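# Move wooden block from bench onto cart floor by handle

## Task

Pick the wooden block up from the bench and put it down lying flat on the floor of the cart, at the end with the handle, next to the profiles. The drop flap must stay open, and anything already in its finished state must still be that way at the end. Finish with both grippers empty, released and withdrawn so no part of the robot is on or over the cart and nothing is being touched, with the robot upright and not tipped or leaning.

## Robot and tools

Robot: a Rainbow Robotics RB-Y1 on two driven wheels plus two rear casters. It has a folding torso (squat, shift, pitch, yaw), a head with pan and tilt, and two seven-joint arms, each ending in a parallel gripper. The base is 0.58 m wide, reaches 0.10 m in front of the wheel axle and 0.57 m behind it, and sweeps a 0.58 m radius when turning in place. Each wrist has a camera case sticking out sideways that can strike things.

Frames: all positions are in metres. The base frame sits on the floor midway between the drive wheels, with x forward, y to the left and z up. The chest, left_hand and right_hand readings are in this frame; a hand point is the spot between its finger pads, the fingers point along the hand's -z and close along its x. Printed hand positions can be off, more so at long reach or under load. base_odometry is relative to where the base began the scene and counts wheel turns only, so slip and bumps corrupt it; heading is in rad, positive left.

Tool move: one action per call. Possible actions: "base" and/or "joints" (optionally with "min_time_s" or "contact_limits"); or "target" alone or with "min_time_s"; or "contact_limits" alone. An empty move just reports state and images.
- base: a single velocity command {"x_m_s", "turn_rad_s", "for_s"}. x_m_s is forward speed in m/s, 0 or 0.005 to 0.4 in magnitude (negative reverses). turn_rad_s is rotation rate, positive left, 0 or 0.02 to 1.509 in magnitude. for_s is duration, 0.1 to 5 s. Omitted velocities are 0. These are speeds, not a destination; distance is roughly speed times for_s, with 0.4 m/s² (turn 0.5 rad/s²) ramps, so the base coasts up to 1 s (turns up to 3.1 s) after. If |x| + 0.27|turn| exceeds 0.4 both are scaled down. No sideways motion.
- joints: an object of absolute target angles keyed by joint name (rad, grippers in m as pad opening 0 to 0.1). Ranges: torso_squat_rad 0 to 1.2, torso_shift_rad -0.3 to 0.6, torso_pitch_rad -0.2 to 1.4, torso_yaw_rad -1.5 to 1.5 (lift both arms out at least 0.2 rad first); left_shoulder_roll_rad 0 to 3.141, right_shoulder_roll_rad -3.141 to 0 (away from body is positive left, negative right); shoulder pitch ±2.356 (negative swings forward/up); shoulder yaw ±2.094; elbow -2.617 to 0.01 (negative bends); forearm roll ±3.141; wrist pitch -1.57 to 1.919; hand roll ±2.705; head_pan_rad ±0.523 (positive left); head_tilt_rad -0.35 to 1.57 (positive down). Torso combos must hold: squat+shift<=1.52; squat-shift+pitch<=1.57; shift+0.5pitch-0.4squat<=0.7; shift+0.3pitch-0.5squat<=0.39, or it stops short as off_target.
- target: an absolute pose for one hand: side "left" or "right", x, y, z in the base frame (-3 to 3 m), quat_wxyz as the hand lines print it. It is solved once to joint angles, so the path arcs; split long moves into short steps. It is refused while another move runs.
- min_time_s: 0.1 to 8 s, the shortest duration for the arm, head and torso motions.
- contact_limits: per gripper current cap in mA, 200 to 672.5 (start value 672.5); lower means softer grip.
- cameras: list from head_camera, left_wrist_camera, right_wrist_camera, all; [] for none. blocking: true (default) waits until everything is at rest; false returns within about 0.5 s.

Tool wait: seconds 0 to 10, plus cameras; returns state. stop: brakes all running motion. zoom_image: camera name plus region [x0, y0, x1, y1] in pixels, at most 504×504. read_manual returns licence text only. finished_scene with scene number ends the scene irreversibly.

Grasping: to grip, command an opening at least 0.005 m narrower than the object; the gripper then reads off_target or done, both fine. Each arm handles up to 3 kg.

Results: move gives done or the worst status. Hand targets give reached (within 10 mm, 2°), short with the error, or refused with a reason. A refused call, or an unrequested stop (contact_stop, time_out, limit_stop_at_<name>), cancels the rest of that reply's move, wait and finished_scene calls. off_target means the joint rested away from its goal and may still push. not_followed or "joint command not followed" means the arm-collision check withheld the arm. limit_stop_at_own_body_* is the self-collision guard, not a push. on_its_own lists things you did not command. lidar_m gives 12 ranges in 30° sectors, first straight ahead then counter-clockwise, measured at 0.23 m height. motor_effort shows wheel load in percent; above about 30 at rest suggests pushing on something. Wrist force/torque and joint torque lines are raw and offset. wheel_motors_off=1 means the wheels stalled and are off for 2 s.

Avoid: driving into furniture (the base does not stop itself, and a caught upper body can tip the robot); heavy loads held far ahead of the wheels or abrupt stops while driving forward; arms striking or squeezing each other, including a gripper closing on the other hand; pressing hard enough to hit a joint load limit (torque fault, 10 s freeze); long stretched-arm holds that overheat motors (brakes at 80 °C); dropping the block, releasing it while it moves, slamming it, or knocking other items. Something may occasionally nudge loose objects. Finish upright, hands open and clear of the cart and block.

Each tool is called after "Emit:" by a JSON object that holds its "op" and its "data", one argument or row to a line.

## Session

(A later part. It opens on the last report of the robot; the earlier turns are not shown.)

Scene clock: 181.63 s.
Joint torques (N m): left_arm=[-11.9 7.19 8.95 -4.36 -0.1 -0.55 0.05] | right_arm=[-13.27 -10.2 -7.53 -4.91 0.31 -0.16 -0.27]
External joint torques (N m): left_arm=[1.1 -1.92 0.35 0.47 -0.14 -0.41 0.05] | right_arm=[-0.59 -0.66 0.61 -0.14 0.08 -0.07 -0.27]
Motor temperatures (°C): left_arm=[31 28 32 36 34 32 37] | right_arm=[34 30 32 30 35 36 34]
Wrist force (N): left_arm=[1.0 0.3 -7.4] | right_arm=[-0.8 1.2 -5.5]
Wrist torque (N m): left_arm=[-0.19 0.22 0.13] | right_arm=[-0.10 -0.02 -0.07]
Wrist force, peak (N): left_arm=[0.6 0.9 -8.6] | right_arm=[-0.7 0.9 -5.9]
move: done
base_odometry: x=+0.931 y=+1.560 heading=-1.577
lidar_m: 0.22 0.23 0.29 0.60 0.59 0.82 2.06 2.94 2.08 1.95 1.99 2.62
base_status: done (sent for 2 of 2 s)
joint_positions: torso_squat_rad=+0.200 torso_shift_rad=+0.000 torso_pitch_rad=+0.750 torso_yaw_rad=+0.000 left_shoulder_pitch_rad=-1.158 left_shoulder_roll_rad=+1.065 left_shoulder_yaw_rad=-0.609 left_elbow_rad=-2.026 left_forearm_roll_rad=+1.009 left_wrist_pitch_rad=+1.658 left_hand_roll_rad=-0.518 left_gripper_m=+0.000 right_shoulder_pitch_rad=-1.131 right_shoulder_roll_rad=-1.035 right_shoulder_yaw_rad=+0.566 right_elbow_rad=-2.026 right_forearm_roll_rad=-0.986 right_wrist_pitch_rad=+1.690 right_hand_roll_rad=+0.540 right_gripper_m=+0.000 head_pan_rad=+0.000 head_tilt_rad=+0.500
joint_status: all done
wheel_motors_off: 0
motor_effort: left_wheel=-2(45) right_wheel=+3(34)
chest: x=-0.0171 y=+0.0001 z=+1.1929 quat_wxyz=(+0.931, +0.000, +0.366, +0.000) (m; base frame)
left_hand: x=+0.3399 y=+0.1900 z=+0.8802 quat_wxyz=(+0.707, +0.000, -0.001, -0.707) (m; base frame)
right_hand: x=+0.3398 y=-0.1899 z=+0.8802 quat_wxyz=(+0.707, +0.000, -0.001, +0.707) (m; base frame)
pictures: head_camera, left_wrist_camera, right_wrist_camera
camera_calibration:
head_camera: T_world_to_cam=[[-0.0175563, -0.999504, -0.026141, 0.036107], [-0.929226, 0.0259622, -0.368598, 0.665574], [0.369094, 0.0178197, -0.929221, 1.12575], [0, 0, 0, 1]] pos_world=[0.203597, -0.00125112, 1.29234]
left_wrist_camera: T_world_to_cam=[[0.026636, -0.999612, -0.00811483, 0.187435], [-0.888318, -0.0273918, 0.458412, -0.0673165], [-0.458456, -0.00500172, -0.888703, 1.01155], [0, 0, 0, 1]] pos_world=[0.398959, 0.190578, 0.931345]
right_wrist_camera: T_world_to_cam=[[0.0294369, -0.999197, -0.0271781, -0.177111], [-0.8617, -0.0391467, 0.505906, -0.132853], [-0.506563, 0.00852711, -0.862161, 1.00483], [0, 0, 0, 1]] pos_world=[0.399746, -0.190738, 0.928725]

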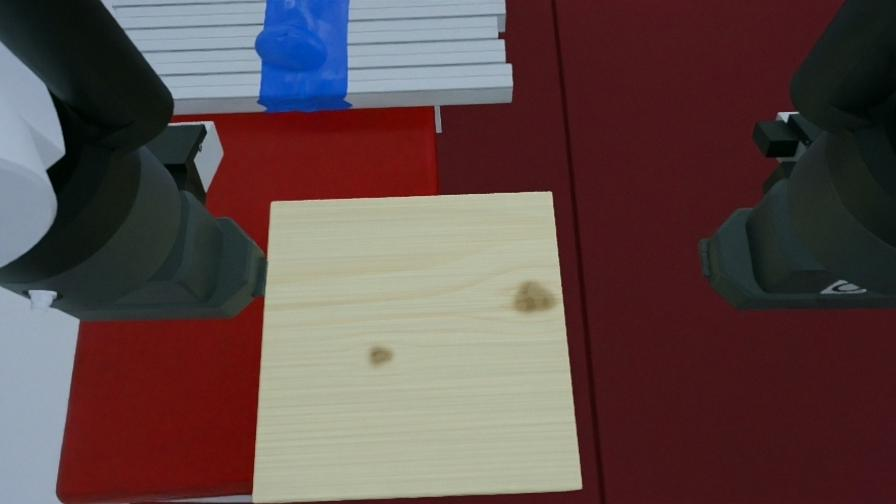

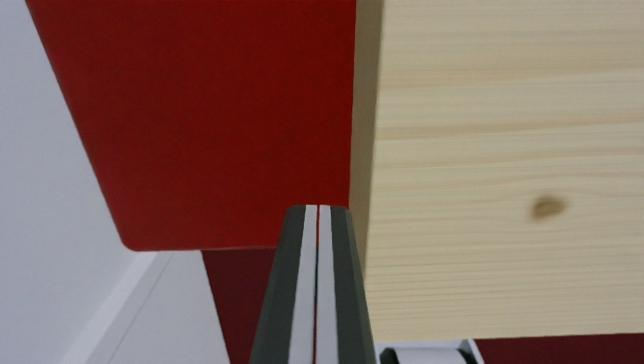

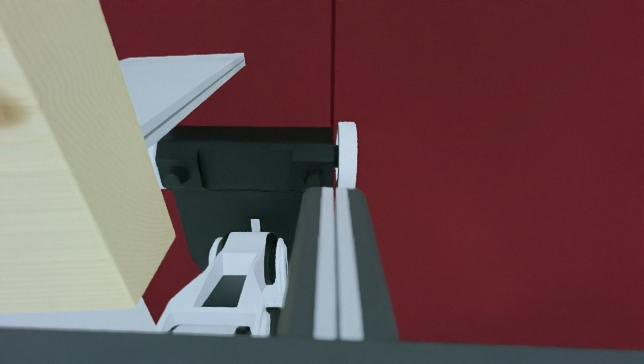

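Emit:
{"op": "move", "data": {
  "target": {"side":"left","x":0.34,"y":0.19,"z":0.79,"quat_wxyz":[0.7071,0,0,-0.7071]},
  "min_time_s": 2,
  "cameras": ["left_wrist_camera"]
}}

Emit:
{"op": "move", "data": {
  "target": {"side":"right","x":0.34,"y":-0.12,"z":0.79,"quat_wxyz":[0.7071,0,0,0.7071]},
  "min_time_s": 2
}}

Scene clock: 190.03 s.
Joint torques (N m): left_arm=[-11.3 6.28 7.86 -4.81 -0.21 -0.69 -0.18] | right_arm=[-13.31 -10.19 -7.69 -5.08 0.3 -0.08 -0.23]
External joint torques (N m): left_arm=[1.38 -2.16 0.04 0.98 -0.25 -0.55 -0.18] | right_arm=[-0.62 -0.65 0.44 -0.32 0.07 0.01 -0.23]
Motor temperatures (°C): left_arm=[31 28 32 36 34 32 37] | right_arm=[34 30 32 30 35 36 34]
Wrist force (N): left_arm=[0.5 1.3 -7.6] | right_arm=[-0.8 1.1 -5.2]
Wrist torque (N m): left_arm=[-0.31 0.17 0.06] | right_arm=[-0.12 0.04 -0.07]
Wrist force, peak (N): left_arm=[0.2 1.6 -8.9] | right_arm=[-0.4 1.2 -5.7]
move: done
base_odometry: x=+0.931 y=+1.560 heading=-1.577
lidar_m: 0.22 0.22 0.29 0.59 0.58 0.82 2.07 2.94 2.06 1.95 1.98 2.63
base_status: not commanded
joint_positions: torso_squat_rad=+0.200 torso_shift_rad=+0.000 torso_pitch_rad=+0.750 torso_yaw_rad=+0.000 left_shoulder_pitch_rad=-1.083 left_shoulder_roll_rad=+0.944 left_shoulder_yaw_rad=-0.713 left_elbow_rad=-1.790 left_forearm_roll_rad=+0.835 left_wrist_pitch_rad=+1.456 left_hand_roll_rad=-0.624 left_gripper_m=+0.000 right_shoulder_pitch_rad=-1.131 right_shoulder_roll_rad=-1.035 right_shoulder_yaw_rad=+0.566 right_elbow_rad=-2.026 right_forearm_roll_rad=-0.986 right_wrist_pitch_rad=+1.690 right_hand_roll_rad=+0.540 right_gripper_m=+0.000 head_pan_rad=+0.000 head_tilt_rad=+0.500
joint_status: all done
wheel_motors_off: 0
motor_effort: left_wheel=-2(3) right_wheel=+3(5)
chest: x=-0.0171 y=+0.0001 z=+1.1929 quat_wxyz=(+0.931, +0.000, +0.366, +0.000) (m; base frame)
left_hand: x=+0.3401 y=+0.1900 z=+0.7904 quat_wxyz=(+0.707, +0.000, +0.000, -0.707) (m; base frame)
left_hand_status: reached (checked arc, planned for 2.0 s): 0 mm and 0.0 deg off.
right_hand: x=+0.3398 y=-0.1899 z=+0.8802 quat_wxyz=(+0.707, +0.000, -0.001, +0.707) (m; base frame)
pictures: left_wrist_camera
camera_calibration:
left_wrist_camera: T_world_to_cam=[[0.0269789, -0.999598, -0.00874881, 0.187094], [-0.888306, -0.0279872, 0.458398, -0.0258074], [-0.458458, -0.00459542, -0.888704, 0.93167], [0, 0, 0, 1]] pos_world=[0.399159, 0.190578, 0.841446]

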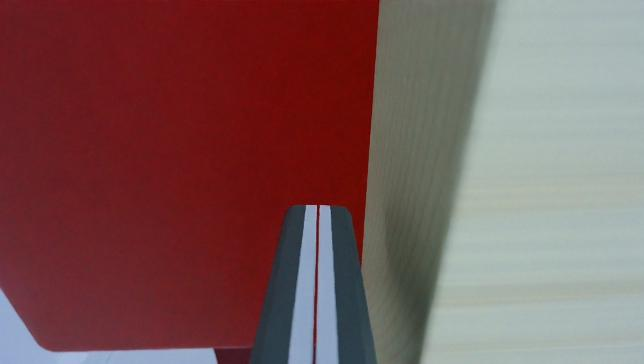

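Scene clock: 192.37 s.
Joint torques (N m): left_arm=[-11.54 6.39 7.96 -5.02 -0.24 -0.59 -0.25] | right_arm=[-15.68 -4.05 -5.59 -6.01 0.31 -0.14 -0.26]
External joint torques (N m): left_arm=[1.13 -2.05 0.13 0.77 -0.28 -0.45 -0.25] | right_arm=[-1.71 1.67 1.28 0.15 0.08 -0.06 -0.26]
Motor temperatures (°C): left_arm=[31 28 32 36 34 32 37] | right_arm=[34 30 32 30 35 36 34]
Wrist force (N): left_arm=[1.0 1.6 -7.7] | right_arm=[-0.8 0.0 -5.6]
Wrist torque (N m): left_arm=[-0.32 0.19 0.06] | right_arm=[0.00 -0.02 -0.07]
Wrist force, peak (N): left_arm=[0.4 1.1 -8.6] | right_arm=[-1.0 1.2 -5.6]
move: done
base_odometry: x=+0.931 y=+1.560 heading=-1.577
lidar_m: 0.23 0.23 0.31 0.58 0.60 0.83 2.06 2.94 2.07 1.96 1.99 2.64
base_status: not commanded
joint_positions: torso_squat_rad=+0.200 torso_shift_rad=+0.000 torso_pitch_rad=+0.750 torso_yaw_rad=+0.000 left_shoulder_pitch_rad=-1.083 left_shoulder_roll_rad=+0.944 left_shoulder_yaw_rad=-0.713 left_elbow_rad=-1.790 left_forearm_roll_rad=+0.835 left_wrist_pitch_rad=+1.456 left_hand_roll_rad=-0.624 left_gripper_m=+0.000 right_shoulder_pitch_rad=-1.179 right_shoulder_roll_rad=-0.746 right_shoulder_yaw_rad=+0.764 right_elbow_rad=-1.725 right_forearm_roll_rad=-0.741 right_wrist_pitch_rad=+1.557 right_hand_roll_rad=+0.539 right_gripper_m=+0.000 head_pan_rad=+0.000 head_tilt_rad=+0.500
joint_status: all done
wheel_motors_off: 0
motor_effort: left_wheel=-2(3) right_wheel=+3(4)
chest: x=-0.0171 y=+0.0001 z=+1.1929 quat_wxyz=(+0.931, +0.000, +0.366, +0.000) (m; base frame)
left_hand: x=+0.3400 y=+0.1900 z=+0.7904 quat_wxyz=(+0.707, +0.000, +0.000, -0.707) (m; base frame)
right_hand: x=+0.3399 y=-0.1203 z=+0.7900 quat_wxyz=(+0.707, +0.000, +0.000, +0.707) (m; base frame)
right_hand_status: reached (checked arc, planned for 2.0 s): 0 mm and 0.0 deg off.
pictures: head_camera, left_wrist_camera, right_wrist_camera
camera_calibration:
head_camera: T_world_to_cam=[[-0.0175563, -0.999504, -0.026141, 0.036107], [-0.929226, 0.0259622, -0.368598, 0.665574], [0.369094, 0.0178197, -0.929221, 1.12575], [0, 0, 0, 1]] pos_world=[0.203597, -0.00125112, 1.29234]
left_wrist_camera: T_world_to_cam=[[0.0270652, -0.999595, -0.0087977, 0.187103], [-0.888263, -0.028086, 0.458475, -0.0259603], [-0.458537, -0.00459408, -0.888664, 0.931621], [0, 0, 0, 1]] pos_world=[0.399059, 0.190578, 0.841446]
right_wrist_camera: T_world_to_cam=[[0.0286702, -0.999248, -0.0260881, -0.110546], [-0.861242, -0.0379414, 0.506777, -0.0850434], [-0.507386, 0.00793874, -0.861683, 0.926342], [0, 0, 0, 1]] pos_world=[0.399939, -0.121043, 0.838427]

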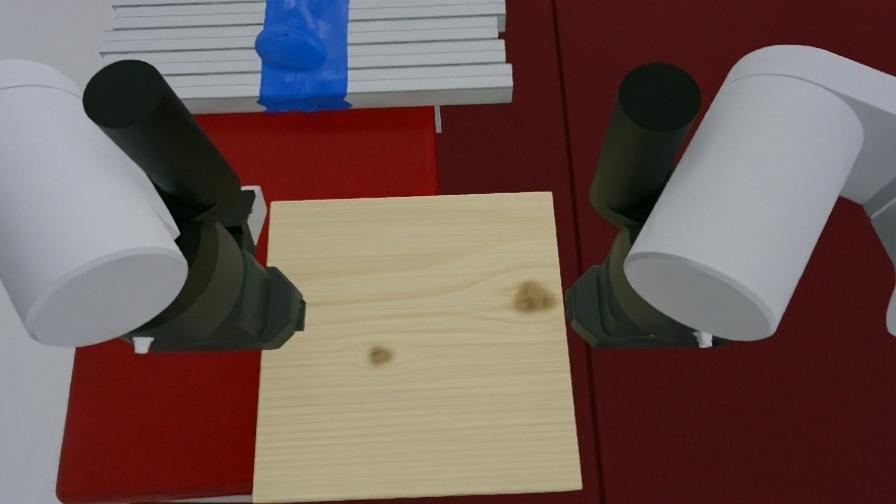

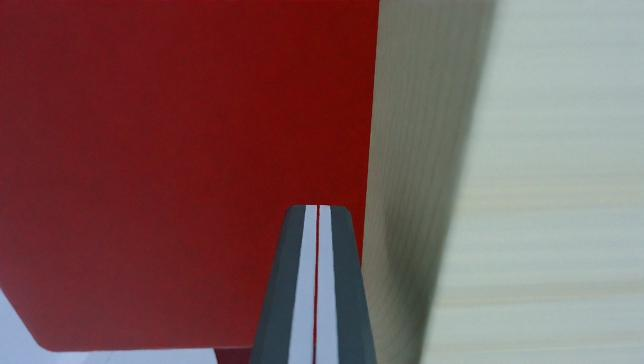

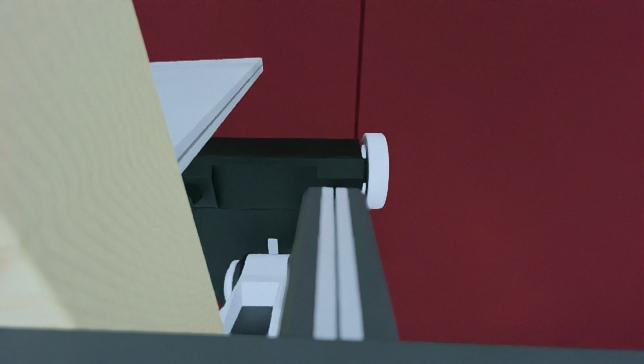

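Emit:
{"op": "move", "data": {
  "target": {"side":"left","x":0.336,"y":0.178,"z":0.777,"quat_wxyz":[0.7071,0,0,-0.7071]},
  "min_time_s": 1,
  "cameras": ["left_wrist_camera"]
}}

Emit:
{"op": "move", "data": {
  "target": {"side":"right","x":0.336,"y":-0.104,"z":0.777,"quat_wxyz":[0.7071,0,0,0.7071]},
  "min_time_s": 1
}}

Scene clock: 195.33 s.
Joint torques (N m): left_arm=[-13.18 4.35 7.48 -5.63 -0.02 -1.31 0.23] | right_arm=[-16.14 -4.35 -5.56 -6.3 0.3 -0.13 -0.28]
External joint torques (N m): left_arm=[-0.47 -3.4 -0.07 0.38 -0.06 -1.17 0.23] | right_arm=[-2.16 1.37 1.31 -0.14 0.07 -0.05 -0.28]
Motor temperatures (°C): left_arm=[31 28 32 36 34 32 37] | right_arm=[34 30 32 30 35 36 34]
Wrist force (N): left_arm=[-2.3 -0.2 -6.4] | right_arm=[-0.9 0.7 -5.2]
Wrist torque (N m): left_arm=[-0.26 0.24 0.09] | right_arm=[-0.08 -0.04 -0.08]
Wrist force, peak (N): left_arm=[0.7 1.0 -8.4] | right_arm=[-0.6 0.9 -5.9]
move: done
base_odometry: x=+0.931 y=+1.560 heading=-1.577
lidar_m: 0.22 0.22 0.30 0.59 0.59 0.82 2.06 2.94 2.07 1.96 1.98 2.62
base_status: not commanded
joint_positions: torso_squat_rad=+0.200 torso_shift_rad=+0.000 torso_pitch_rad=+0.750 torso_yaw_rad=+0.000 left_shoulder_pitch_rad=-1.086 left_shoulder_roll_rad=+0.898 left_shoulder_yaw_rad=-0.741 left_elbow_rad=-1.756 left_forearm_roll_rad=+0.797 left_wrist_pitch_rad=+1.442 left_hand_roll_rad=-0.612 left_gripper_m=+0.000 right_shoulder_pitch_rad=-1.179 right_shoulder_roll_rad=-0.746 right_shoulder_yaw_rad=+0.764 right_elbow_rad=-1.725 right_forearm_roll_rad=-0.741 right_wrist_pitch_rad=+1.557 right_hand_roll_rad=+0.539 right_gripper_m=+0.000 head_pan_rad=+0.000 head_tilt_rad=+0.500
joint_status: all done
wheel_motors_off: 0
motor_effort: left_wheel=-2(3) right_wheel=+3(4)
chest: x=-0.0171 y=+0.0001 z=+1.1929 quat_wxyz=(+0.931, +0.000, +0.366, +0.000) (m; base frame)
left_hand: x=+0.3360 y=+0.1783 z=+0.7771 quat_wxyz=(+0.707, +0.000, +0.000, -0.707) (m; base frame)
left_hand_status: reached (checked arc, planned for 1.0 s): 0 mm and 0.0 deg off.
right_hand: x=+0.3400 y=-0.1202 z=+0.7900 quat_wxyz=(+0.707, +0.000, +0.000, +0.707) (m; base frame)
pictures: left_wrist_camera
camera_calibration:
left_wrist_camera: T_world_to_cam=[[0.027185, -0.999588, -0.00922297, 0.1757], [-0.88793, -0.0283844, 0.459103, -0.0242545], [-0.459175, -0.00429137, -0.888335, 0.917887], [0, 0, 0, 1]] pos_world=[0.395158, 0.178878, 0.828147]

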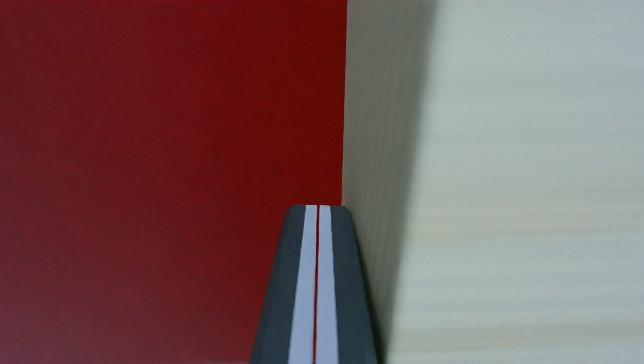

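Scene clock: 196.67 s.
Joint torques (N m): left_arm=[-13.19 4.77 7.55 -5.56 -0.09 -1.25 0.23] | right_arm=[-16.12 -2.82 -5.19 -6.01 0.44 -0.19 -0.29]
External joint torques (N m): left_arm=[-0.47 -2.99 0 0.44 -0.12 -1.11 0.23] | right_arm=[-2.03 2.01 1.38 0.32 0.21 -0.11 -0.29]
Motor temperatures (°C): left_arm=[31 28 32 36 34 32 37] | right_arm=[34 30 32 30 35 36 34]
Wrist force (N): left_arm=[-1.9 0.2 -7.1] | right_arm=[-0.9 1.0 -5.3]
Wrist torque (N m): left_arm=[-0.31 0.28 0.09] | right_arm=[-0.10 0.00 -0.08]
Wrist force, peak (N): left_arm=[-2.8 0.2 -7.3] | right_arm=[-0.4 1.9 -5.4]
move: done
base_odometry: x=+0.931 y=+1.560 heading=-1.577
lidar_m: 0.21 0.23 0.30 0.58 0.58 0.82 2.07 2.92 2.06 1.95 1.98 2.64
base_status: not commanded
joint_positions: torso_squat_rad=+0.200 torso_shift_rad=+0.000 torso_pitch_rad=+0.750 torso_yaw_rad=+0.000 left_shoulder_pitch_rad=-1.086 left_shoulder_roll_rad=+0.898 left_shoulder_yaw_rad=-0.741 left_elbow_rad=-1.756 left_forearm_roll_rad=+0.797 left_wrist_pitch_rad=+1.442 left_hand_roll_rad=-0.612 left_gripper_m=+0.000 right_shoulder_pitch_rad=-1.187 right_shoulder_roll_rad=-0.691 right_shoulder_yaw_rad=+0.795 right_elbow_rad=-1.675 right_forearm_roll_rad=-0.704 right_wrist_pitch_rad=+1.537 right_hand_roll_rad=+0.526 right_gripper_m=+0.000 head_pan_rad=+0.000 head_tilt_rad=+0.500
joint_status: all done
wheel_motors_off: 0
motor_effort: left_wheel=-2(3) right_wheel=+2(4)
chest: x=-0.0171 y=+0.0001 z=+1.1929 quat_wxyz=(+0.931, +0.000, +0.366, +0.000) (m; base frame)
left_hand: x=+0.3360 y=+0.1783 z=+0.7771 quat_wxyz=(+0.707, +0.000, +0.000, -0.707) (m; base frame)
right_hand: x=+0.3359 y=-0.1043 z=+0.7770 quat_wxyz=(+0.707, +0.000, +0.000, +0.707) (m; base frame)
right_hand_status: reached (checked arc, planned for 1.0 s): 0 mm and 0.0 deg off.
pictures: head_camera, left_wrist_camera, right_wrist_camera
camera_calibration:
head_camera: T_world_to_cam=[[-0.0175563, -0.999504, -0.026141, 0.036107], [-0.929226, 0.0259622, -0.368598, 0.665574], [0.369094, 0.0178197, -0.929221, 1.12575], [0, 0, 0, 1]] pos_world=[0.203597, -0.00125112, 1.29234]
left_wrist_camera: T_world_to_cam=[[0.0271368, -0.999588, -0.00931368, 0.175794], [-0.88789, -0.0283828, 0.459179, -0.0243332], [-0.459254, -0.0041911, -0.888295, 0.917867], [0, 0, 0, 1]] pos_world=[0.395158, 0.178878, 0.828147]
right_wrist_camera: T_world_to_cam=[[0.0286678, -0.999249, -0.0260867, -0.0947823], [-0.861242, -0.0379386, 0.506777, -0.081293], [-0.507386, 0.00793877, -0.861683, 0.912984], [0, 0, 0, 1]] pos_world=[0.395939, -0.105043, 0.825427]

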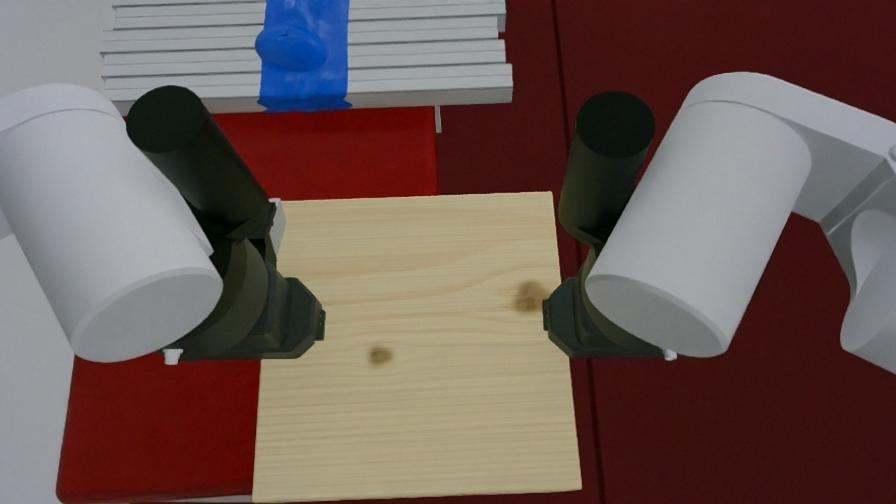

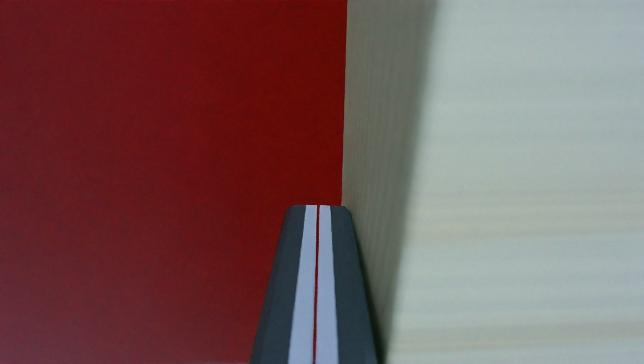

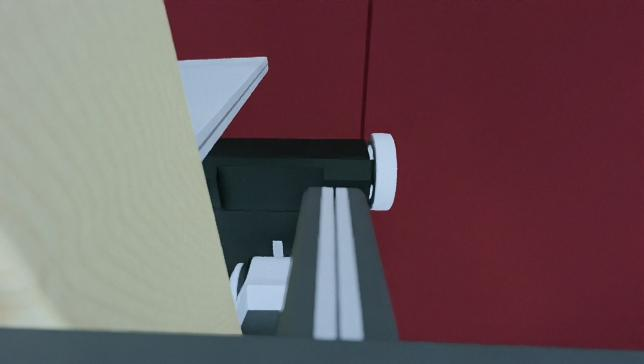

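Emit:
{"op": "move", "data": {
  "target": {"side":"left","x":0.336,"y":0.195,"z":0.777,"quat_wxyz":[0.7071,0,0,-0.7071]},
  "cameras": []
}}

Emit:
{"op": "move", "data": {
  "base": {"x_m_s":-0.3,"for_s":1.3333},
  "cameras": []
}}

Emit:
{"op": "move", "data": {
  "target": {"side":"left","x":0.336,"y":0.155,"z":0.777,"quat_wxyz":[0.7071,0,0,-0.7071]},
  "cameras": []
}}

Emit:
{"op": "move", "data": {
  "target": {"side":"left","x":0.336,"y":0.155,"z":0.733,"quat_wxyz":[0.7071,0,0,-0.7071]},
  "cameras": []
}}

Emit:
{"op": "move", "data": {
  "target": {"side":"left","x":0.336,"y":0.155,"z":0.69,"quat_wxyz":[0.7071,0,0,-0.7071]},
  "cameras": []
}}

Emit:
{"op": "move", "data": {
  "target": {"side":"left","x":0.336,"y":0.195,"z":0.69,"quat_wxyz":[0.7071,0,0,-0.7071]},
  "cameras": []
}}

Emit:
{"op": "move", "data": {
  "target": {"side":"right","x":0.336,"y":-0.095,"z":0.777,"quat_wxyz":[0.7071,0,0,0.7071]},
  "cameras": []
}}

Emit:
{"op": "move", "data": {
  "target": {"side":"right","x":0.336,"y":-0.055,"z":0.777,"quat_wxyz":[0.7071,0,0,0.7071]},
  "cameras": []
}}

Emit:
{"op": "move", "data": {
  "target": {"side":"right","x":0.336,"y":-0.055,"z":0.733,"quat_wxyz":[0.7071,0,0,0.7071]},
  "cameras": []
}}

Emit:
{"op": "move", "data": {
  "target": {"side":"right","x":0.336,"y":-0.055,"z":0.69,"quat_wxyz":[0.7071,0,0,0.7071]},
  "cameras": []
}}

Emit:
{"op": "move", "data": {
  "target": {"side":"right","x":0.336,"y":-0.095,"z":0.69,"quat_wxyz":[0.7071,0,0,0.7071]},
  "cameras": ["head_camera"]
}}

Scene clock: 208.57 s.
Joint torques (N m): left_arm=[-11.44 6.33 9.26 -6.1 0.09 -0.55 -0.06] | right_arm=[-15.28 -3.59 -5.55 -6.71 0.41 -0.1 -0.26]
External joint torques (N m): left_arm=[0.93 -2.16 1.59 -0.28 0.05 -0.41 -0.06] | right_arm=[-1.19 1.24 1.02 -0.38 0.18 -0.02 -0.26]
Motor temperatures (°C): left_arm=[31 28 32 36 34 32 37] | right_arm=[34 30 32 30 35 36 34]
Wrist force (N): left_arm=[0.6 1.6 -8.4] | right_arm=[-0.5 0.6 -5.7]
Wrist torque (N m): left_arm=[-0.31 0.18 0.06] | right_arm=[-0.04 0.02 -0.09]
Wrist force, peak (N): left_arm=[-0.2 1.5 -8.5] | right_arm=[-1.3 0.8 -5.9]
move: done
base_odometry: x=+0.931 y=+1.560 heading=-1.577
lidar_m: 0.22 0.22 0.30 0.59 0.59 0.82 2.05 2.92 2.06 1.95 1.99 2.63
base_status: not commanded
joint_positions: torso_squat_rad=+0.200 torso_shift_rad=+0.000 torso_pitch_rad=+0.750 torso_yaw_rad=+0.000 left_shoulder_pitch_rad=-1.061 left_shoulder_roll_rad=+0.939 left_shoulder_yaw_rad=-0.724 left_elbow_rad=-1.764 left_forearm_roll_rad=+0.816 left_wrist_pitch_rad=+1.419 left_hand_roll_rad=-0.637 left_gripper_m=+0.000 right_shoulder_pitch_rad=-1.188 right_shoulder_roll_rad=-0.691 right_shoulder_yaw_rad=+0.795 right_elbow_rad=-1.675 right_forearm_roll_rad=-0.704 right_wrist_pitch_rad=+1.537 right_hand_roll_rad=+0.526 right_gripper_m=+0.000 head_pan_rad=+0.000 head_tilt_rad=+0.500
joint_status: all done
wheel_motors_off: 0
motor_effort: left_wheel=-3(3) right_wheel=+2(4)
chest: x=-0.0171 y=+0.0001 z=+1.1929 quat_wxyz=(+0.931, +0.000, +0.366, +0.000) (m; base frame)
left_hand: x=+0.3361 y=+0.1949 z=+0.7771 quat_wxyz=(+0.707, +0.001, +0.001, -0.707) (m; base frame)
left_hand_status: reached (checked arc, planned for 0.2 s): 0 mm and 0.1 deg off.
right_hand: x=+0.3360 y=-0.1042 z=+0.7770 quat_wxyz=(+0.707, +0.000, +0.000, +0.707) (m; base frame)
pictures: none
No camera images: "cameras" was empty.

Scene clock: 211.10 s.
Joint torques (N m): left_arm=[-11.67 6.46 9.26 -5.93 0.09 -0.51 -0.06] | right_arm=[-15.18 -3.55 -5.7 -6.54 0.27 -0.12 -0.31]
External joint torques (N m): left_arm=[0.7 -2.04 1.59 -0.1 0.06 -0.38 -0.06] | right_arm=[-1.08 1.28 0.87 -0.21 0.03 -0.04 -0.31]
Motor temperatures (°C): left_arm=[31 28 32 36 34 32 37] | right_arm=[34 30 32 30 35 36 34]
Wrist force (N): left_arm=[1.0 2.3 -7.8] | right_arm=[-0.7 0.9 -5.3]
Wrist torque (N m): left_arm=[-0.39 0.19 0.08] | right_arm=[-0.08 0.03 -0.08]
Wrist force, peak (N): left_arm=[0.9 1.4 -8.5] | right_arm=[-0.4 1.1 -5.8]
move: done
base_odometry: x=+0.934 y=+1.960 heading=-1.578
lidar_m: 0.61 0.64 0.59 0.57 0.61 0.80 1.96 2.97 2.08 1.98 2.01 2.65
base_status: done (sent for 1.33 of 1.33 s)
joint_positions: torso_squat_rad=+0.200 torso_shift_rad=+0.000 torso_pitch_rad=+0.750 torso_yaw_rad=+0.000 left_shoulder_pitch_rad=-1.061 left_shoulder_roll_rad=+0.939 left_shoulder_yaw_rad=-0.724 left_elbow_rad=-1.764 left_forearm_roll_rad=+0.816 left_wrist_pitch_rad=+1.419 left_hand_roll_rad=-0.637 left_gripper_m=+0.000 right_shoulder_pitch_rad=-1.188 right_shoulder_roll_rad=-0.691 right_shoulder_yaw_rad=+0.795 right_elbow_rad=-1.675 right_forearm_roll_rad=-0.704 right_wrist_pitch_rad=+1.537 right_hand_roll_rad=+0.526 right_gripper_m=+0.000 head_pan_rad=+0.000 head_tilt_rad=+0.500
joint_status: not commanded
wheel_motors_off: 0
motor_effort: left_wheel=-8(23) right_wheel=+8(34)
chest: x=-0.0171 y=+0.0001 z=+1.1930 quat_wxyz=(+0.931, +0.000, +0.366, +0.000) (m; base frame)
left_hand: x=+0.3361 y=+0.1949 z=+0.7772 quat_wxyz=(+0.707, +0.001, +0.001, -0.707) (m; base frame)
right_hand: x=+0.3360 y=-0.1042 z=+0.7771 quat_wxyz=(+0.707, +0.000, +0.000, +0.707) (m; base frame)
pictures: none
No camera images: "cameras" was empty.

Scene clock: 211.87 s.
Joint torques (N m): left_arm=[-12.03 5.94 7.7 -5.23 -0.09 -0.02 0.06] | right_arm=[-14.65 -3.96 -5.84 -6.66 0.25 -0.02 -0.3]
External joint torques (N m): left_arm=[1.2 -0.75 0.32 1 -0.12 0.12 0.06] | right_arm=[-0.55 0.87 0.73 -0.33 0.02 0.06 -0.3]
Motor temperatures (°C): left_arm=[31 28 32 36 34 32 37] | right_arm=[34 30 32 30 35 36 34]
Wrist force (N): left_arm=[1.2 1.0 -8.4] | right_arm=[-0.6 1.1 -5.0]
Wrist torque (N m): left_arm=[-0.30 0.23 0.12] | right_arm=[-0.10 0.03 -0.07]
Wrist force, peak (N): left_arm=[1.7 1.7 -8.3] | right_arm=[-1.2 0.6 -5.7]
move: done
base_odometry: x=+0.934 y=+1.960 heading=-1.578
lidar_m: 0.62 0.63 0.58 0.58 0.60 0.79 1.95 2.97 2.09 1.98 2.02 2.67
base_status: not commanded
joint_positions: torso_squat_rad=+0.200 torso_shift_rad=+0.000 torso_pitch_rad=+0.750 torso_yaw_rad=+0.000 left_shoulder_pitch_rad=-1.122 left_shoulder_roll_rad=+0.838 left_shoulder_yaw_rad=-0.765 left_elbow_rad=-1.739 left_forearm_roll_rad=+0.770 left_wrist_pitch_rad=+1.472 left_hand_roll_rad=-0.577 left_gripper_m=+0.000 right_shoulder_pitch_rad=-1.188 right_shoulder_roll_rad=-0.691 right_shoulder_yaw_rad=+0.795 right_elbow_rad=-1.674 right_forearm_roll_rad=-0.704 right_wrist_pitch_rad=+1.537 right_hand_roll_rad=+0.526 right_gripper_m=+0.000 head_pan_rad=+0.000 head_tilt_rad=+0.500
joint_status: all done
wheel_motors_off: 0
motor_effort: left_wheel=-9(10) right_wheel=+7(10)
chest: x=-0.0171 y=+0.0001 z=+1.1930 quat_wxyz=(+0.931, +0.000, +0.366, +0.000) (m; base frame)
left_hand: x=+0.3361 y=+0.1548 z=+0.7772 quat_wxyz=(+0.707, +0.000, +0.000, -0.707) (m; base frame)
left_hand_status: reached (checked arc, planned for 0.4 s): 0 mm and 0.0 deg off.
right_hand: x=+0.3360 y=-0.1042 z=+0.7770 quat_wxyz=(+0.707, +0.000, +0.000, +0.707) (m; base frame)
pictures: none
No camera images: "cameras" was empty.

Scene clock: 212.70 s.
Joint torques (N m): left_arm=[-12.48 4.82 7.58 -6.01 -0.15 -0.29 -0.13] | right_arm=[-14.57 -3.84 -5.84 -6.87 0.25 -0.1 -0.41]
External joint torques (N m): left_arm=[0.65 -1.41 0.81 0.29 -0.18 -0.15 -0.13] | right_arm=[-0.47 0.99 0.73 -0.54 0.01 -0.02 -0.41]
Motor temperatures (°C): left_arm=[31 28 32 36 34 32 37] | right_arm=[34 30 32 30 35 36 34]
Wrist force (N): left_arm=[0.6 1.7 -8.0] | right_arm=[-1.0 0.7 -4.9]
Wrist torque (N m): left_arm=[-0.37 0.19 0.11] | right_arm=[-0.04 -0.03 -0.06]
Wrist force, peak (N): left_arm=[0.9 1.5 -9.3] | right_arm=[-0.3 1.4 -5.8]
move: done
base_odometry: x=+0.934 y=+1.960 heading=-1.578
lidar_m: 0.61 0.64 0.58 0.58 0.60 0.79 1.95 2.97 2.10 1.98 2.02 2.65
base_status: not commanded
joint_positions: torso_squat_rad=+0.200 torso_shift_rad=+0.000 torso_pitch_rad=+0.750 torso_yaw_rad=+0.000 left_shoulder_pitch_rad=-1.104 left_shoulder_roll_rad=+0.770 left_shoulder_yaw_rad=-0.800 left_elbow_rad=-1.578 left_forearm_roll_rad=+0.715 left_wrist_pitch_rad=+1.355 left_hand_roll_rad=-0.634 left_gripper_m=+0.000 right_shoulder_pitch_rad=-1.188 right_shoulder_roll_rad=-0.691 right_shoulder_yaw_rad=+0.795 right_elbow_rad=-1.674 right_forearm_roll_rad=-0.704 right_wrist_pitch_rad=+1.537 right_hand_roll_rad=+0.526 right_gripper_m=+0.000 head_pan_rad=+0.000 head_tilt_rad=+0.500
joint_status: all done
wheel_motors_off: 0
motor_effort: left_wheel=-9(10) right_wheel=+8(11)
chest: x=-0.0171 y=+0.0001 z=+1.1930 quat_wxyz=(+0.931, +0.000, +0.366, +0.000) (m; base frame)
left_hand: x=+0.3356 y=+0.1551 z=+0.7336 quat_wxyz=(+0.707, +0.000, +0.000, -0.707) (m; base frame)
left_hand_status: reached (checked arc, planned for 0.5 s): 1 mm and 0.1 deg off.
right_hand: x=+0.3360 y=-0.1041 z=+0.7770 quat_wxyz=(+0.707, +0.000, +0.000, +0.707) (m; base frame)
pictures: none
No camera images: "cameras" was empty.

Scene clock: 213.53 s.
Joint torques (N m): left_arm=[-12.44 4.79 6.51 -5.47 -0.12 -0.28 -0.15] | right_arm=[-14.76 -3.76 -5.73 -6.77 0.31 -0.16 -0.28]
External joint torques (N m): left_arm=[0.76 -0.86 0.51 0.65 -0.16 -0.13 -0.15] | right_arm=[-0.66 1.07 0.84 -0.44 0.08 -0.08 -0.28]
Motor temperatures (°C): left_arm=[31 28 32 36 34 32 37] | right_arm=[34 30 32 30 35 36 34]
Wrist force (N): left_arm=[1.3 2.0 -7.4] | right_arm=[-1.3 1.1 -5.2]
Wrist torque (N m): left_arm=[-0.38 0.27 0.09] | right_arm=[-0.11 -0.07 -0.07]
Wrist force, peak (N): left_arm=[-0.1 2.0 -8.6] | right_arm=[-1.1 1.0 -5.8]
move: done
base_odometry: x=+0.934 y=+1.960 heading=-1.578
lidar_m: 0.62 0.64 0.60 0.58 0.59 0.81 1.97 2.96 2.08 1.98 2.01 2.66
base_status: not commanded
joint_positions: torso_squat_rad=+0.200 torso_shift_rad=+0.000 torso_pitch_rad=+0.750 torso_yaw_rad=+0.000 left_shoulder_pitch_rad=-1.104 left_shoulder_roll_rad=+0.685 left_shoulder_yaw_rad=-0.826 left_elbow_rad=-1.377 left_forearm_roll_rad=+0.678 left_wrist_pitch_rad=+1.229 left_hand_roll_rad=-0.703 left_gripper_m=+0.000 right_shoulder_pitch_rad=-1.188 right_shoulder_roll_rad=-0.691 right_shoulder_yaw_rad=+0.795 right_elbow_rad=-1.675 right_forearm_roll_rad=-0.704 right_wrist_pitch_rad=+1.537 right_hand_roll_rad=+0.526 right_gripper_m=+0.000 head_pan_rad=+0.000 head_tilt_rad=+0.500
joint_status: all done
wheel_motors_off: 0
motor_effort: left_wheel=-9(9) right_wheel=+8(11)
chest: x=-0.0171 y=+0.0001 z=+1.1930 quat_wxyz=(+0.931, +0.000, +0.366, +0.000) (m; base frame)
left_hand: x=+0.3361 y=+0.1549 z=+0.6901 quat_wxyz=(+0.707, +0.000, +0.000, -0.707) (m; base frame)
left_hand_status: reached (checked arc, planned for 0.5 s): 0 mm and 0.0 deg off.
right_hand: x=+0.3360 y=-0.1041 z=+0.7770 quat_wxyz=(+0.707, +0.000, +0.000, +0.707) (m; base frame)
pictures: none
No camera images: "cameras" was empty.

Scene clock: 214.20 s.
Joint torques (N m): left_arm=[-11.83 5.19 8.07 -5.97 0.1 -0.56 -0.15] | right_arm=[-15.01 -4.03 -5.86 -6.75 0.2 -0.07 -0.29]
External joint torques (N m): left_arm=[0.61 -2.31 1.75 -0.27 0.06 -0.42 -0.15] | right_arm=[-0.91 0.8 0.71 -0.42 -0.03 0.01 -0.29]
Motor temperatures (°C): left_arm=[31 28 32 36 34 32 37] | right_arm=[34 30 32 30 35 36 34]
Wrist force (N): left_arm=[0.8 1.5 -7.7] | right_arm=[-1.3 1.3 -4.8]
Wrist torque (N m): left_arm=[-0.32 0.18 0.06] | right_arm=[-0.12 -0.05 -0.07]
Wrist force, peak (N): left_arm=[0.0 1.9 -8.2] | right_arm=[-0.7 0.4 -5.6]
move: done
base_odometry: x=+0.934 y=+1.960 heading=-1.578
lidar_m: 0.62 0.64 0.59 0.57 0.59 0.81 1.97 2.97 2.07 1.97 2.01 2.65
base_status: not commanded
joint_positions: torso_squat_rad=+0.200 torso_shift_rad=+0.000 torso_pitch_rad=+0.750 torso_yaw_rad=+0.000 left_shoulder_pitch_rad=-1.055 left_shoulder_roll_rad=+0.776 left_shoulder_yaw_rad=-0.796 left_elbow_rad=-1.404 left_forearm_roll_rad=+0.727 left_wrist_pitch_rad=+1.187 left_hand_roll_rad=-0.764 left_gripper_m=+0.000 right_shoulder_pitch_rad=-1.188 right_shoulder_roll_rad=-0.691 right_shoulder_yaw_rad=+0.795 right_elbow_rad=-1.675 right_forearm_roll_rad=-0.704 right_wrist_pitch_rad=+1.537 right_hand_roll_rad=+0.526 right_gripper_m=+0.000 head_pan_rad=+0.000 head_tilt_rad=+0.500
joint_status: all done
wheel_motors_off: 0
motor_effort: left_wheel=-9(9) right_wheel=+8(11)
chest: x=-0.0171 y=+0.0001 z=+1.1930 quat_wxyz=(+0.931, +0.000, +0.366, +0.000) (m; base frame)
left_hand: x=+0.3360 y=+0.1952 z=+0.6900 quat_wxyz=(+0.707, +0.000, +0.000, -0.707) (m; base frame)
left_hand_status: reached (checked arc, planned for 0.3 s): 0 mm and 0.0 deg off.
right_hand: x=+0.3360 y=-0.1041 z=+0.7770 quat_wxyz=(+0.707, +0.000, +0.000, +0.707) (m; base frame)
pictures: none
No camera images: "cameras" was empty.

Scene clock: 215.07 s.
Joint torques (N m): left_arm=[-11.82 5.41 8.11 -5.93 0.02 -0.62 -0.21] | right_arm=[-15.66 -3.62 -5.79 -6.29 0.17 0.01 -0.19]
External joint torques (N m): left_arm=[0.62 -2.07 1.79 -0.23 -0.02 -0.48 -0.21] | right_arm=[-1.37 0.8 0.71 0.1 -0.06 0.09 -0.19]
Motor temperatures (°C): left_arm=[31 28 32 36 34 32 37] | right_arm=[34 30 32 30 35 36 34]
Wrist force (N): left_arm=[0.9 1.1 -7.3] | right_arm=[-0.9 0.7 -5.2]
Wrist torque (N m): left_arm=[-0.29 0.24 0.12] | right_arm=[-0.09 -0.02 -0.09]
Wrist force, peak (N): left_arm=[0.4 1.7 -8.4] | right_arm=[-0.9 1.3 -5.8]
move: done
base_odometry: x=+0.934 y=+1.960 heading=-1.578
lidar_m: 0.61 0.64 0.60 0.58 0.59 0.79 1.97 2.98 2.08 1.98 2.01 2.64
base_status: not commanded
joint_positions: torso_squat_rad=+0.200 torso_shift_rad=+0.000 torso_pitch_rad=+0.750 torso_yaw_rad=+0.000 left_shoulder_pitch_rad=-1.055 left_shoulder_roll_rad=+0.775 left_shoulder_yaw_rad=-0.796 left_elbow_rad=-1.404 left_forearm_roll_rad=+0.727 left_wrist_pitch_rad=+1.187 left_hand_roll_rad=-0.764 left_gripper_m=+0.000 right_shoulder_pitch_rad=-1.201 right_shoulder_roll_rad=-0.667 right_shoulder_yaw_rad=+0.803 right_elbow_rad=-1.661 right_forearm_roll_rad=-0.696 right_wrist_pitch_rad=+1.544 right_hand_roll_rad=+0.516 right_gripper_m=+0.000 head_pan_rad=+0.000 head_tilt_rad=+0.500
joint_status: all done
wheel_motors_off: 0
motor_effort: left_wheel=-9(9) right_wheel=+6(10)
chest: x=-0.0171 y=+0.0001 z=+1.1930 quat_wxyz=(+0.931, +0.000, +0.366, +0.000) (m; base frame)
left_hand: x=+0.3360 y=+0.1951 z=+0.6900 quat_wxyz=(+0.707, +0.000, +0.000, -0.707) (m; base frame)
right_hand: x=+0.3358 y=-0.0951 z=+0.7772 quat_wxyz=(+0.707, +0.000, +0.000, +0.707) (m; base frame)
right_hand_status: reached (checked arc, planned for 0.2 s): 0 mm and 0.0 deg off.
pictures: none
No camera images: "cameras" was empty.

Scene clock: 215.77 s.
Joint torques (N m): left_arm=[-11.58 5.53 7.76 -5.49 0.1 -0.46 -0.23] | right_arm=[-16.13 -3.01 -5.37 -6.45 0.37 0.18 -0.1]
External joint torques (N m): left_arm=[0.86 -1.95 1.44 0.22 0.05 -0.32 -0.23] | right_arm=[-0.95 -0.39 0.79 0.14 0.14 0.25 -0.1]
Motor temperatures (°C): left_arm=[31 28 32 36 34 32 37] | right_arm=[34 30 32 30 35 36 34]
Wrist force (N): left_arm=[0.5 1.4 -7.3] | right_arm=[-1.1 1.0 -5.0]
Wrist torque (N m): left_arm=[-0.27 0.12 0.11] | right_arm=[-0.09 -0.05 -0.07]
Wrist force, peak (N): left_arm=[0.7 2.4 -8.6] | right_arm=[-1.7 1.7 -5.7]
move: done
base_odometry: x=+0.934 y=+1.960 heading=-1.578
lidar_m: 0.62 0.64 0.59 0.58 0.60 0.80 1.95 2.95 2.10 1.97 2.00 2.65
base_status: not commanded
joint_positions: torso_squat_rad=+0.200 torso_shift_rad=+0.000 torso_pitch_rad=+0.750 torso_yaw_rad=+0.000 left_shoulder_pitch_rad=-1.055 left_shoulder_roll_rad=+0.775 left_shoulder_yaw_rad=-0.796 left_elbow_rad=-1.404 left_forearm_roll_rad=+0.727 left_wrist_pitch_rad=+1.187 left_hand_roll_rad=-0.764 left_gripper_m=+0.000 right_shoulder_pitch_rad=-1.264 right_shoulder_roll_rad=-0.556 right_shoulder_yaw_rad=+0.838 right_elbow_rad=-1.578 right_forearm_roll_rad=-0.663 right_wrist_pitch_rad=+1.564 right_hand_roll_rad=+0.478 right_gripper_m=+0.000 head_pan_rad=+0.000 head_tilt_rad=+0.500
joint_status: all done
wheel_motors_off: 0
motor_effort: left_wheel=-9(10) right_wheel=+8(10)
chest: x=-0.0171 y=+0.0001 z=+1.1930 quat_wxyz=(+0.931, +0.000, +0.366, +0.000) (m; base frame)
left_hand: x=+0.3360 y=+0.1951 z=+0.6900 quat_wxyz=(+0.707, +0.000, +0.000, -0.707) (m; base frame)
right_hand: x=+0.3358 y=-0.0549 z=+0.7771 quat_wxyz=(+0.707, +0.000, +0.000, +0.707) (m; base frame)
right_hand_status: reached (checked arc, planned for 0.4 s): 0 mm and 0.0 deg off.
pictures: none
No camera images: "cameras" was empty.

Scene clock: 216.57 s.
Joint torques (N m): left_arm=[-11.5 6 7.33 -5.5 0.1 -0.56 -0.18] | right_arm=[-14.87 -1.07 -5.41 -7.02 0.12 0.07 0.18]
External joint torques (N m): left_arm=[0.95 -1.47 1.01 0.2 0.06 -0.42 -0.18] | right_arm=[0.11 1.1 0.14 -0.46 -0.11 0.15 0.18]
Motor temperatures (°C): left_arm=[31 28 32 36 34 32 37] | right_arm=[34 30 32 30 35 36 34]
Wrist force (N): left_arm=[0.5 1.5 -8.2] | right_arm=[-0.6 0.7 -5.0]
Wrist torque (N m): left_arm=[-0.34 0.15 0.06] | right_arm=[-0.06 -0.02 -0.10]
Wrist force, peak (N): left_arm=[0.6 1.2 -8.4] | right_arm=[0.1 1.7 -6.7]
move: done
base_odometry: x=+0.934 y=+1.960 heading=-1.578
lidar_m: 0.62 0.63 0.60 0.58 0.60 0.80 1.97 2.97 2.08 1.98 2.02 2.65
base_status: not commanded
joint_positions: torso_squat_rad=+0.200 torso_shift_rad=+0.000 torso_pitch_rad=+0.750 torso_yaw_rad=+0.000 left_shoulder_pitch_rad=-1.055 left_shoulder_roll_rad=+0.775 left_shoulder_yaw_rad=-0.796 left_elbow_rad=-1.404 left_forearm_roll_rad=+0.727 left_wrist_pitch_rad=+1.187 left_hand_roll_rad=-0.764 left_gripper_m=+0.000 right_shoulder_pitch_rad=-1.242 right_shoulder_roll_rad=-0.503 right_shoulder_yaw_rad=+0.867 right_elbow_rad=-1.412 right_forearm_roll_rad=-0.618 right_wrist_pitch_rad=+1.429 right_hand_roll_rad=+0.532 right_gripper_m=+0.000 head_pan_rad=+0.000 head_tilt_rad=+0.500
joint_status: all done
wheel_motors_off: 0
motor_effort: left_wheel=-8(10) right_wheel=+8(9)
chest: x=-0.0171 y=+0.0001 z=+1.1930 quat_wxyz=(+0.931, +0.000, +0.366, +0.000) (m; base frame)
left_hand: x=+0.3361 y=+0.1950 z=+0.6900 quat_wxyz=(+0.707, +0.000, +0.000, -0.707) (m; base frame)
right_hand: x=+0.3356 y=-0.0554 z=+0.7336 quat_wxyz=(+0.707, +0.000, +0.000, +0.707) (m; base frame)
right_hand_status: reached (checked arc, planned for 0.5 s): 1 mm and 0.1 deg off.
pictures: none
No camera images: "cameras" was empty.

Scene clock: 217.50 s.
Joint torques (N m): left_arm=[-11.67 5.8 7.48 -5.56 0.04 -0.56 -0.04] | right_arm=[-15.67 -0.57 -4.27 -6.24 0.25 0.11 0.06]
External joint torques (N m): left_arm=[0.77 -1.68 1.16 0.14 0 -0.42 -0.04] | right_arm=[-0.71 1 0.45 0.04 0.03 0.19 0.06]
Motor temperatures (°C): left_arm=[31 28 32 36 34 32 37] | right_arm=[34 30 32 30 35 36 34]
Wrist force (N): left_arm=[0.1 1.4 -7.3] | right_arm=[-0.8 0.8 -5.5]
Wrist torque (N m): left_arm=[-0.31 0.08 0.06] | right_arm=[-0.08 0.01 -0.07]
Wrist force, peak (N): left_arm=[0.9 1.9 -8.5] | right_arm=[-1.2 0.8 -6.2]
move: done
base_odometry: x=+0.934 y=+1.960 heading=-1.578
lidar_m: 0.62 0.65 0.60 0.57 0.59 0.79 1.98 2.97 2.11 1.98 2.01 2.65
base_status: not commanded
joint_positions: torso_squat_rad=+0.200 torso_shift_rad=+0.000 torso_pitch_rad=+0.750 torso_yaw_rad=+0.000 left_shoulder_pitch_rad=-1.055 left_shoulder_roll_rad=+0.775 left_shoulder_yaw_rad=-0.796 left_elbow_rad=-1.404 left_forearm_roll_rad=+0.727 left_wrist_pitch_rad=+1.187 left_hand_roll_rad=-0.764 left_gripper_m=+0.000 right_shoulder_pitch_rad=-1.240 right_shoulder_roll_rad=-0.426 right_shoulder_yaw_rad=+0.885 right_elbow_rad=-1.193 right_forearm_roll_rad=-0.589 right_wrist_pitch_rad=+1.279 right_hand_roll_rad=+0.599 right_gripper_m=+0.000 head_pan_rad=+0.000 head_tilt_rad=+0.500
joint_status: all done
wheel_motors_off: 0
motor_effort: left_wheel=-9(10) right_wheel=+8(10)
chest: x=-0.0171 y=+0.0001 z=+1.1930 quat_wxyz=(+0.931, +0.000, +0.366, +0.000) (m; base frame)
left_hand: x=+0.3361 y=+0.1950 z=+0.6900 quat_wxyz=(+0.707, +0.000, +0.000, -0.707) (m; base frame)
right_hand: x=+0.3360 y=-0.0551 z=+0.6900 quat_wxyz=(+0.707, +0.000, +0.000, +0.707) (m; base frame)
right_hand_status: reached (checked arc, planned for 0.5 s): 0 mm and 0.0 deg off.
pictures: none
No camera images: "cameras" was empty.

Scene clock: 218.20 s.
Joint torques (N m): left_arm=[-11.75 5.86 7.71 -5.43 0.07 -0.53 -0.12] | right_arm=[-14.48 -2.58 -6.67 -7.05 0.04 -0.13 0.2]
External joint torques (N m): left_arm=[0.69 -1.61 1.39 0.28 0.03 -0.38 -0.12] | right_arm=[-0.33 0.81 -1.52 -0.94 -0.17 -0.04 0.2]
Motor temperatures (°C): left_arm=[31 28 32 36 34 32 37] | right_arm=[34 30 32 30 35 36 34]
Wrist force (N): left_arm=[0.6 1.4 -7.9] | right_arm=[-0.8 0.9 -5.3]
Wrist torque (N m): left_arm=[-0.32 0.18 0.08] | right_arm=[-0.06 -0.01 -0.08]
Wrist force, peak (N): left_arm=[1.3 1.2 -8.3] | right_arm=[-0.8 1.5 -6.0]
move: done
base_odometry: x=+0.934 y=+1.960 heading=-1.578
lidar_m: 0.62 0.64 0.60 0.57 0.60 0.80 1.96 2.97 2.10 1.98 2.01 2.65
base_status: not commanded
joint_positions: torso_squat_rad=+0.200 torso_shift_rad=+0.000 torso_pitch_rad=+0.750 torso_yaw_rad=+0.000 left_shoulder_pitch_rad=-1.055 left_shoulder_roll_rad=+0.775 left_shoulder_yaw_rad=-0.796 left_elbow_rad=-1.404 left_forearm_roll_rad=+0.727 left_wrist_pitch_rad=+1.187 left_hand_roll_rad=-0.764 left_gripper_m=+0.000 right_shoulder_pitch_rad=-1.182 right_shoulder_roll_rad=-0.534 right_shoulder_yaw_rad=+0.863 right_elbow_rad=-1.287 right_forearm_roll_rad=-0.618 right_wrist_pitch_rad=+1.271 right_hand_roll_rad=+0.634 right_gripper_m=+0.000 head_pan_rad=+0.000 head_tilt_rad=+0.500
joint_status: all done
wheel_motors_off: 0
motor_effort: left_wheel=-9(10) right_wheel=+8(10)
chest: x=-0.0171 y=+0.0001 z=+1.1930 quat_wxyz=(+0.931, +0.000, +0.366, +0.000) (m; base frame)
left_hand: x=+0.3361 y=+0.1950 z=+0.6901 quat_wxyz=(+0.707, +0.000, +0.000, -0.707) (m; base frame)
right_hand: x=+0.3359 y=-0.0952 z=+0.6899 quat_wxyz=(+0.707, +0.000, +0.000, +0.707) (m; base frame)
right_hand_status: reached (checked arc, planned for 0.4 s): 0 mm and 0.0 deg off.
pictures: head_camera
camera_calibration:
head_camera: T_world_to_cam=[[-0.017647, -0.999502, -0.0261766, 0.0361717], [-0.929191, 0.0260612, -0.368681, 0.665673], [0.369179, 0.017817, -0.929187, 1.12568], [0, 0, 0, 1]] pos_world=[0.203597, -0.00125082, 1.29234]

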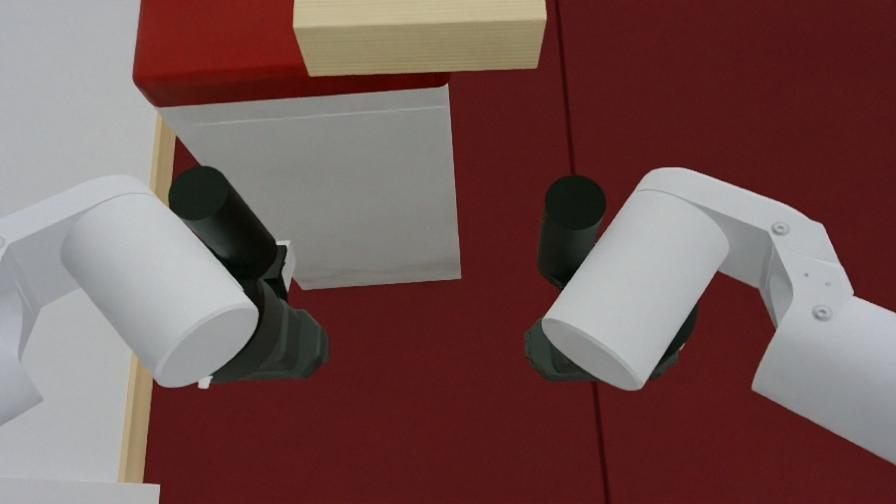

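Emit:
{"op": "move", "data": {
  "joints": {"left_shoulder_pitch_rad":-1.061,"left_shoulder_roll_rad":0.939,"left_shoulder_yaw_rad":-0.724,"left_elbow_rad":-1.764,"left_forearm_roll_rad":0.816,"left_wrist_pitch_rad":1.419,"left_hand_roll_rad":-0.637,"right_shoulder_pitch_rad":-1.201,"right_shoulder_roll_rad":-0.667,"right_shoulder_yaw_rad":0.803,"right_elbow_rad":-1.661,"right_forearm_roll_rad":-0.696,"right_wrist_pitch_rad":1.544,"right_hand_roll_rad":0.516},
  "cameras": []
}}

Emit:
{"op": "move", "data": {
  "base": {"x_m_s":0.2,"for_s":2.0}
}}

Scene clock: 222.77 s.
Joint torques (N m): left_arm=[-11.33 6.71 8.82 -5.54 0.11 -0.56 -0.03] | right_arm=[-15.09 -4.76 -7.42 -6.88 -0.11 -0.12 -0.07]
External joint torques (N m): left_arm=[1.05 -1.79 1.15 0.29 0.08 -0.43 -0.03] | right_arm=[-0.81 -0.34 -0.93 -0.49 -0.34 -0.04 -0.07]
Motor temperatures (°C): left_arm=[31 28 32 36 34 32 37] | right_arm=[34 30 32 30 35 36 34]
Wrist force (N): left_arm=[0.1 1.3 -7.8] | right_arm=[-1.0 0.5 -5.3]
Wrist torque (N m): left_arm=[-0.29 0.12 0.07] | right_arm=[-0.05 0.01 -0.08]
Wrist force, peak (N): left_arm=[-0.4 0.7 -9.0] | right_arm=[-1.5 1.0 -6.1]
move: done
base_odometry: x=+0.934 y=+1.960 heading=-1.578
lidar_m: 0.62 0.64 0.60 0.57 0.60 0.79 1.97 2.98 2.08 1.97 2.00 2.66
base_status: not commanded
joint_positions: torso_squat_rad=+0.200 torso_shift_rad=+0.000 torso_pitch_rad=+0.750 torso_yaw_rad=+0.000 left_shoulder_pitch_rad=-1.061 left_shoulder_roll_rad=+0.939 left_shoulder_yaw_rad=-0.724 left_elbow_rad=-1.764 left_forearm_roll_rad=+0.816 left_wrist_pitch_rad=+1.419 left_hand_roll_rad=-0.637 left_gripper_m=+0.000 right_shoulder_pitch_rad=-1.201 right_shoulder_roll_rad=-0.667 right_shoulder_yaw_rad=+0.803 right_elbow_rad=-1.661 right_forearm_roll_rad=-0.696 right_wrist_pitch_rad=+1.544 right_hand_roll_rad=+0.516 right_gripper_m=+0.000 head_pan_rad=+0.000 head_tilt_rad=+0.500
joint_status: all done
wheel_motors_off: 0
motor_effort: left_wheel=-9(14) right_wheel=+8(11)
chest: x=-0.0171 y=+0.0001 z=+1.1930 quat_wxyz=(+0.931, +0.000, +0.366, +0.000) (m; base frame)
left_hand: x=+0.3361 y=+0.1951 z=+0.7772 quat_wxyz=(+0.707, +0.001, +0.001, -0.707) (m; base frame)
right_hand: x=+0.3357 y=-0.0952 z=+0.7772 quat_wxyz=(+0.707, +0.000, +0.000, +0.707) (m; base frame)
pictures: none
No camera images: "cameras" was empty.

Scene clock: 225.63 s.
Joint torques (N m): left_arm=[-11.16 6.69 8.89 -5.48 0 -0.61 0.08] | right_arm=[-14.95 -4.72 -7.18 -6.77 -0.02 -0.12 -0.01]
External joint torques (N m): left_arm=[1.2 -1.81 1.22 0.35 -0.03 -0.47 0.08] | right_arm=[-0.67 -0.3 -0.69 -0.38 -0.25 -0.04 -0.01]
Motor temperatures (°C): left_arm=[31 28 32 36 34 32 37] | right_arm=[34 30 32 30 35 36 34]
Wrist force (N): left_arm=[1.2 2.0 -7.0] | right_arm=[-0.9 0.4 -5.5]
Wrist torque (N m): left_arm=[-0.36 0.27 0.09] | right_arm=[-0.03 -0.01 -0.07]
Wrist force, peak (N): left_arm=[0.8 1.9 -8.5] | right_arm=[-0.7 1.3 -5.9]
move: done
base_odometry: x=+0.931 y=+1.560 heading=-1.578
lidar_m: 0.22 0.22 0.31 0.59 0.58 0.81 2.06 2.94 2.07 1.96 1.98 2.61
base_status: done (sent for 2 of 2 s)
joint_positions: torso_squat_rad=+0.200 torso_shift_rad=+0.000 torso_pitch_rad=+0.750 torso_yaw_rad=+0.000 left_shoulder_pitch_rad=-1.061 left_shoulder_roll_rad=+0.939 left_shoulder_yaw_rad=-0.724 left_elbow_rad=-1.764 left_forearm_roll_rad=+0.816 left_wrist_pitch_rad=+1.419 left_hand_roll_rad=-0.637 left_gripper_m=+0.000 right_shoulder_pitch_rad=-1.201 right_shoulder_roll_rad=-0.667 right_shoulder_yaw_rad=+0.803 right_elbow_rad=-1.661 right_forearm_roll_rad=-0.696 right_wrist_pitch_rad=+1.544 right_hand_roll_rad=+0.516 right_gripper_m=+0.000 head_pan_rad=+0.000 head_tilt_rad=+0.500
joint_status: not commanded
wheel_motors_off: 0
motor_effort: left_wheel=-3(47) right_wheel=+6(29)
chest: x=-0.0171 y=+0.0001 z=+1.1929 quat_wxyz=(+0.931, +0.000, +0.366, +0.000) (m; base frame)
left_hand: x=+0.3361 y=+0.1951 z=+0.7771 quat_wxyz=(+0.707, +0.001, +0.001, -0.707) (m; base frame)
right_hand: x=+0.3357 y=-0.0952 z=+0.7771 quat_wxyz=(+0.707, +0.000, +0.000, +0.707) (m; base frame)
pictures: head_camera, left_wrist_camera, right_wrist_camera
camera_calibration:
head_camera: T_world_to_cam=[[-0.0176497, -0.999502, -0.0261764, 0.036172], [-0.929225, 0.026062, -0.368594, 0.665568], [0.369092, 0.0178182, -0.929222, 1.12575], [0, 0, 0, 1]] pos_world=[0.203597, -0.00125082, 1.29234]
left_wrist_camera: T_world_to_cam=[[0.0277129, -0.999551, -0.0114267, 0.194003], [-0.887911, -0.0298654, 0.459046, -0.0234522], [-0.45918, -0.00257561, -0.888339, 0.91763], [0, 0, 0, 1]] pos_world=[0.395158, 0.195579, 0.828149]
right_wrist_camera: T_world_to_cam=[[0.0292024, -0.999231, -0.0261602, -0.0859261], [-0.861251, -0.0384362, 0.506725, -0.0812601], [-0.50734, 0.00773295, -0.861711, 0.912833], [0, 0, 0, 1]] pos_world=[0.395641, -0.0960423, 0.825527]

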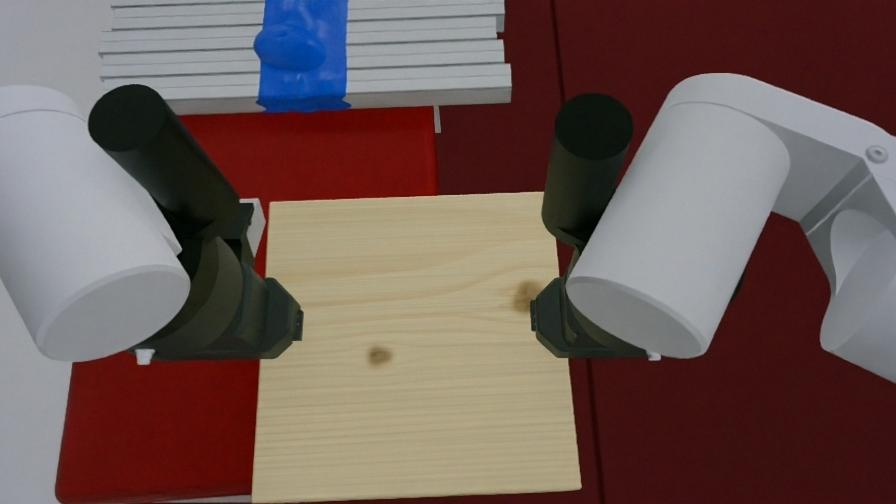

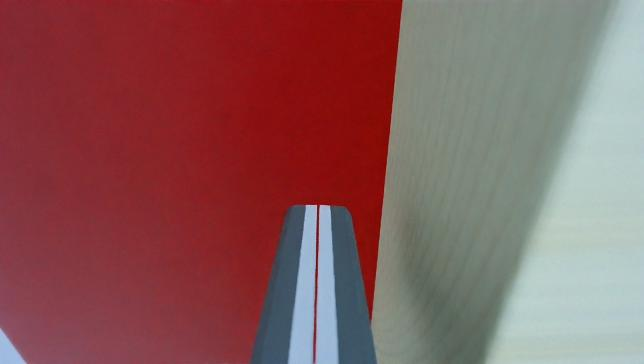

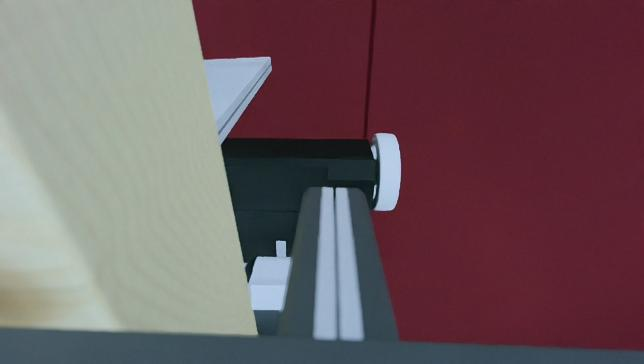

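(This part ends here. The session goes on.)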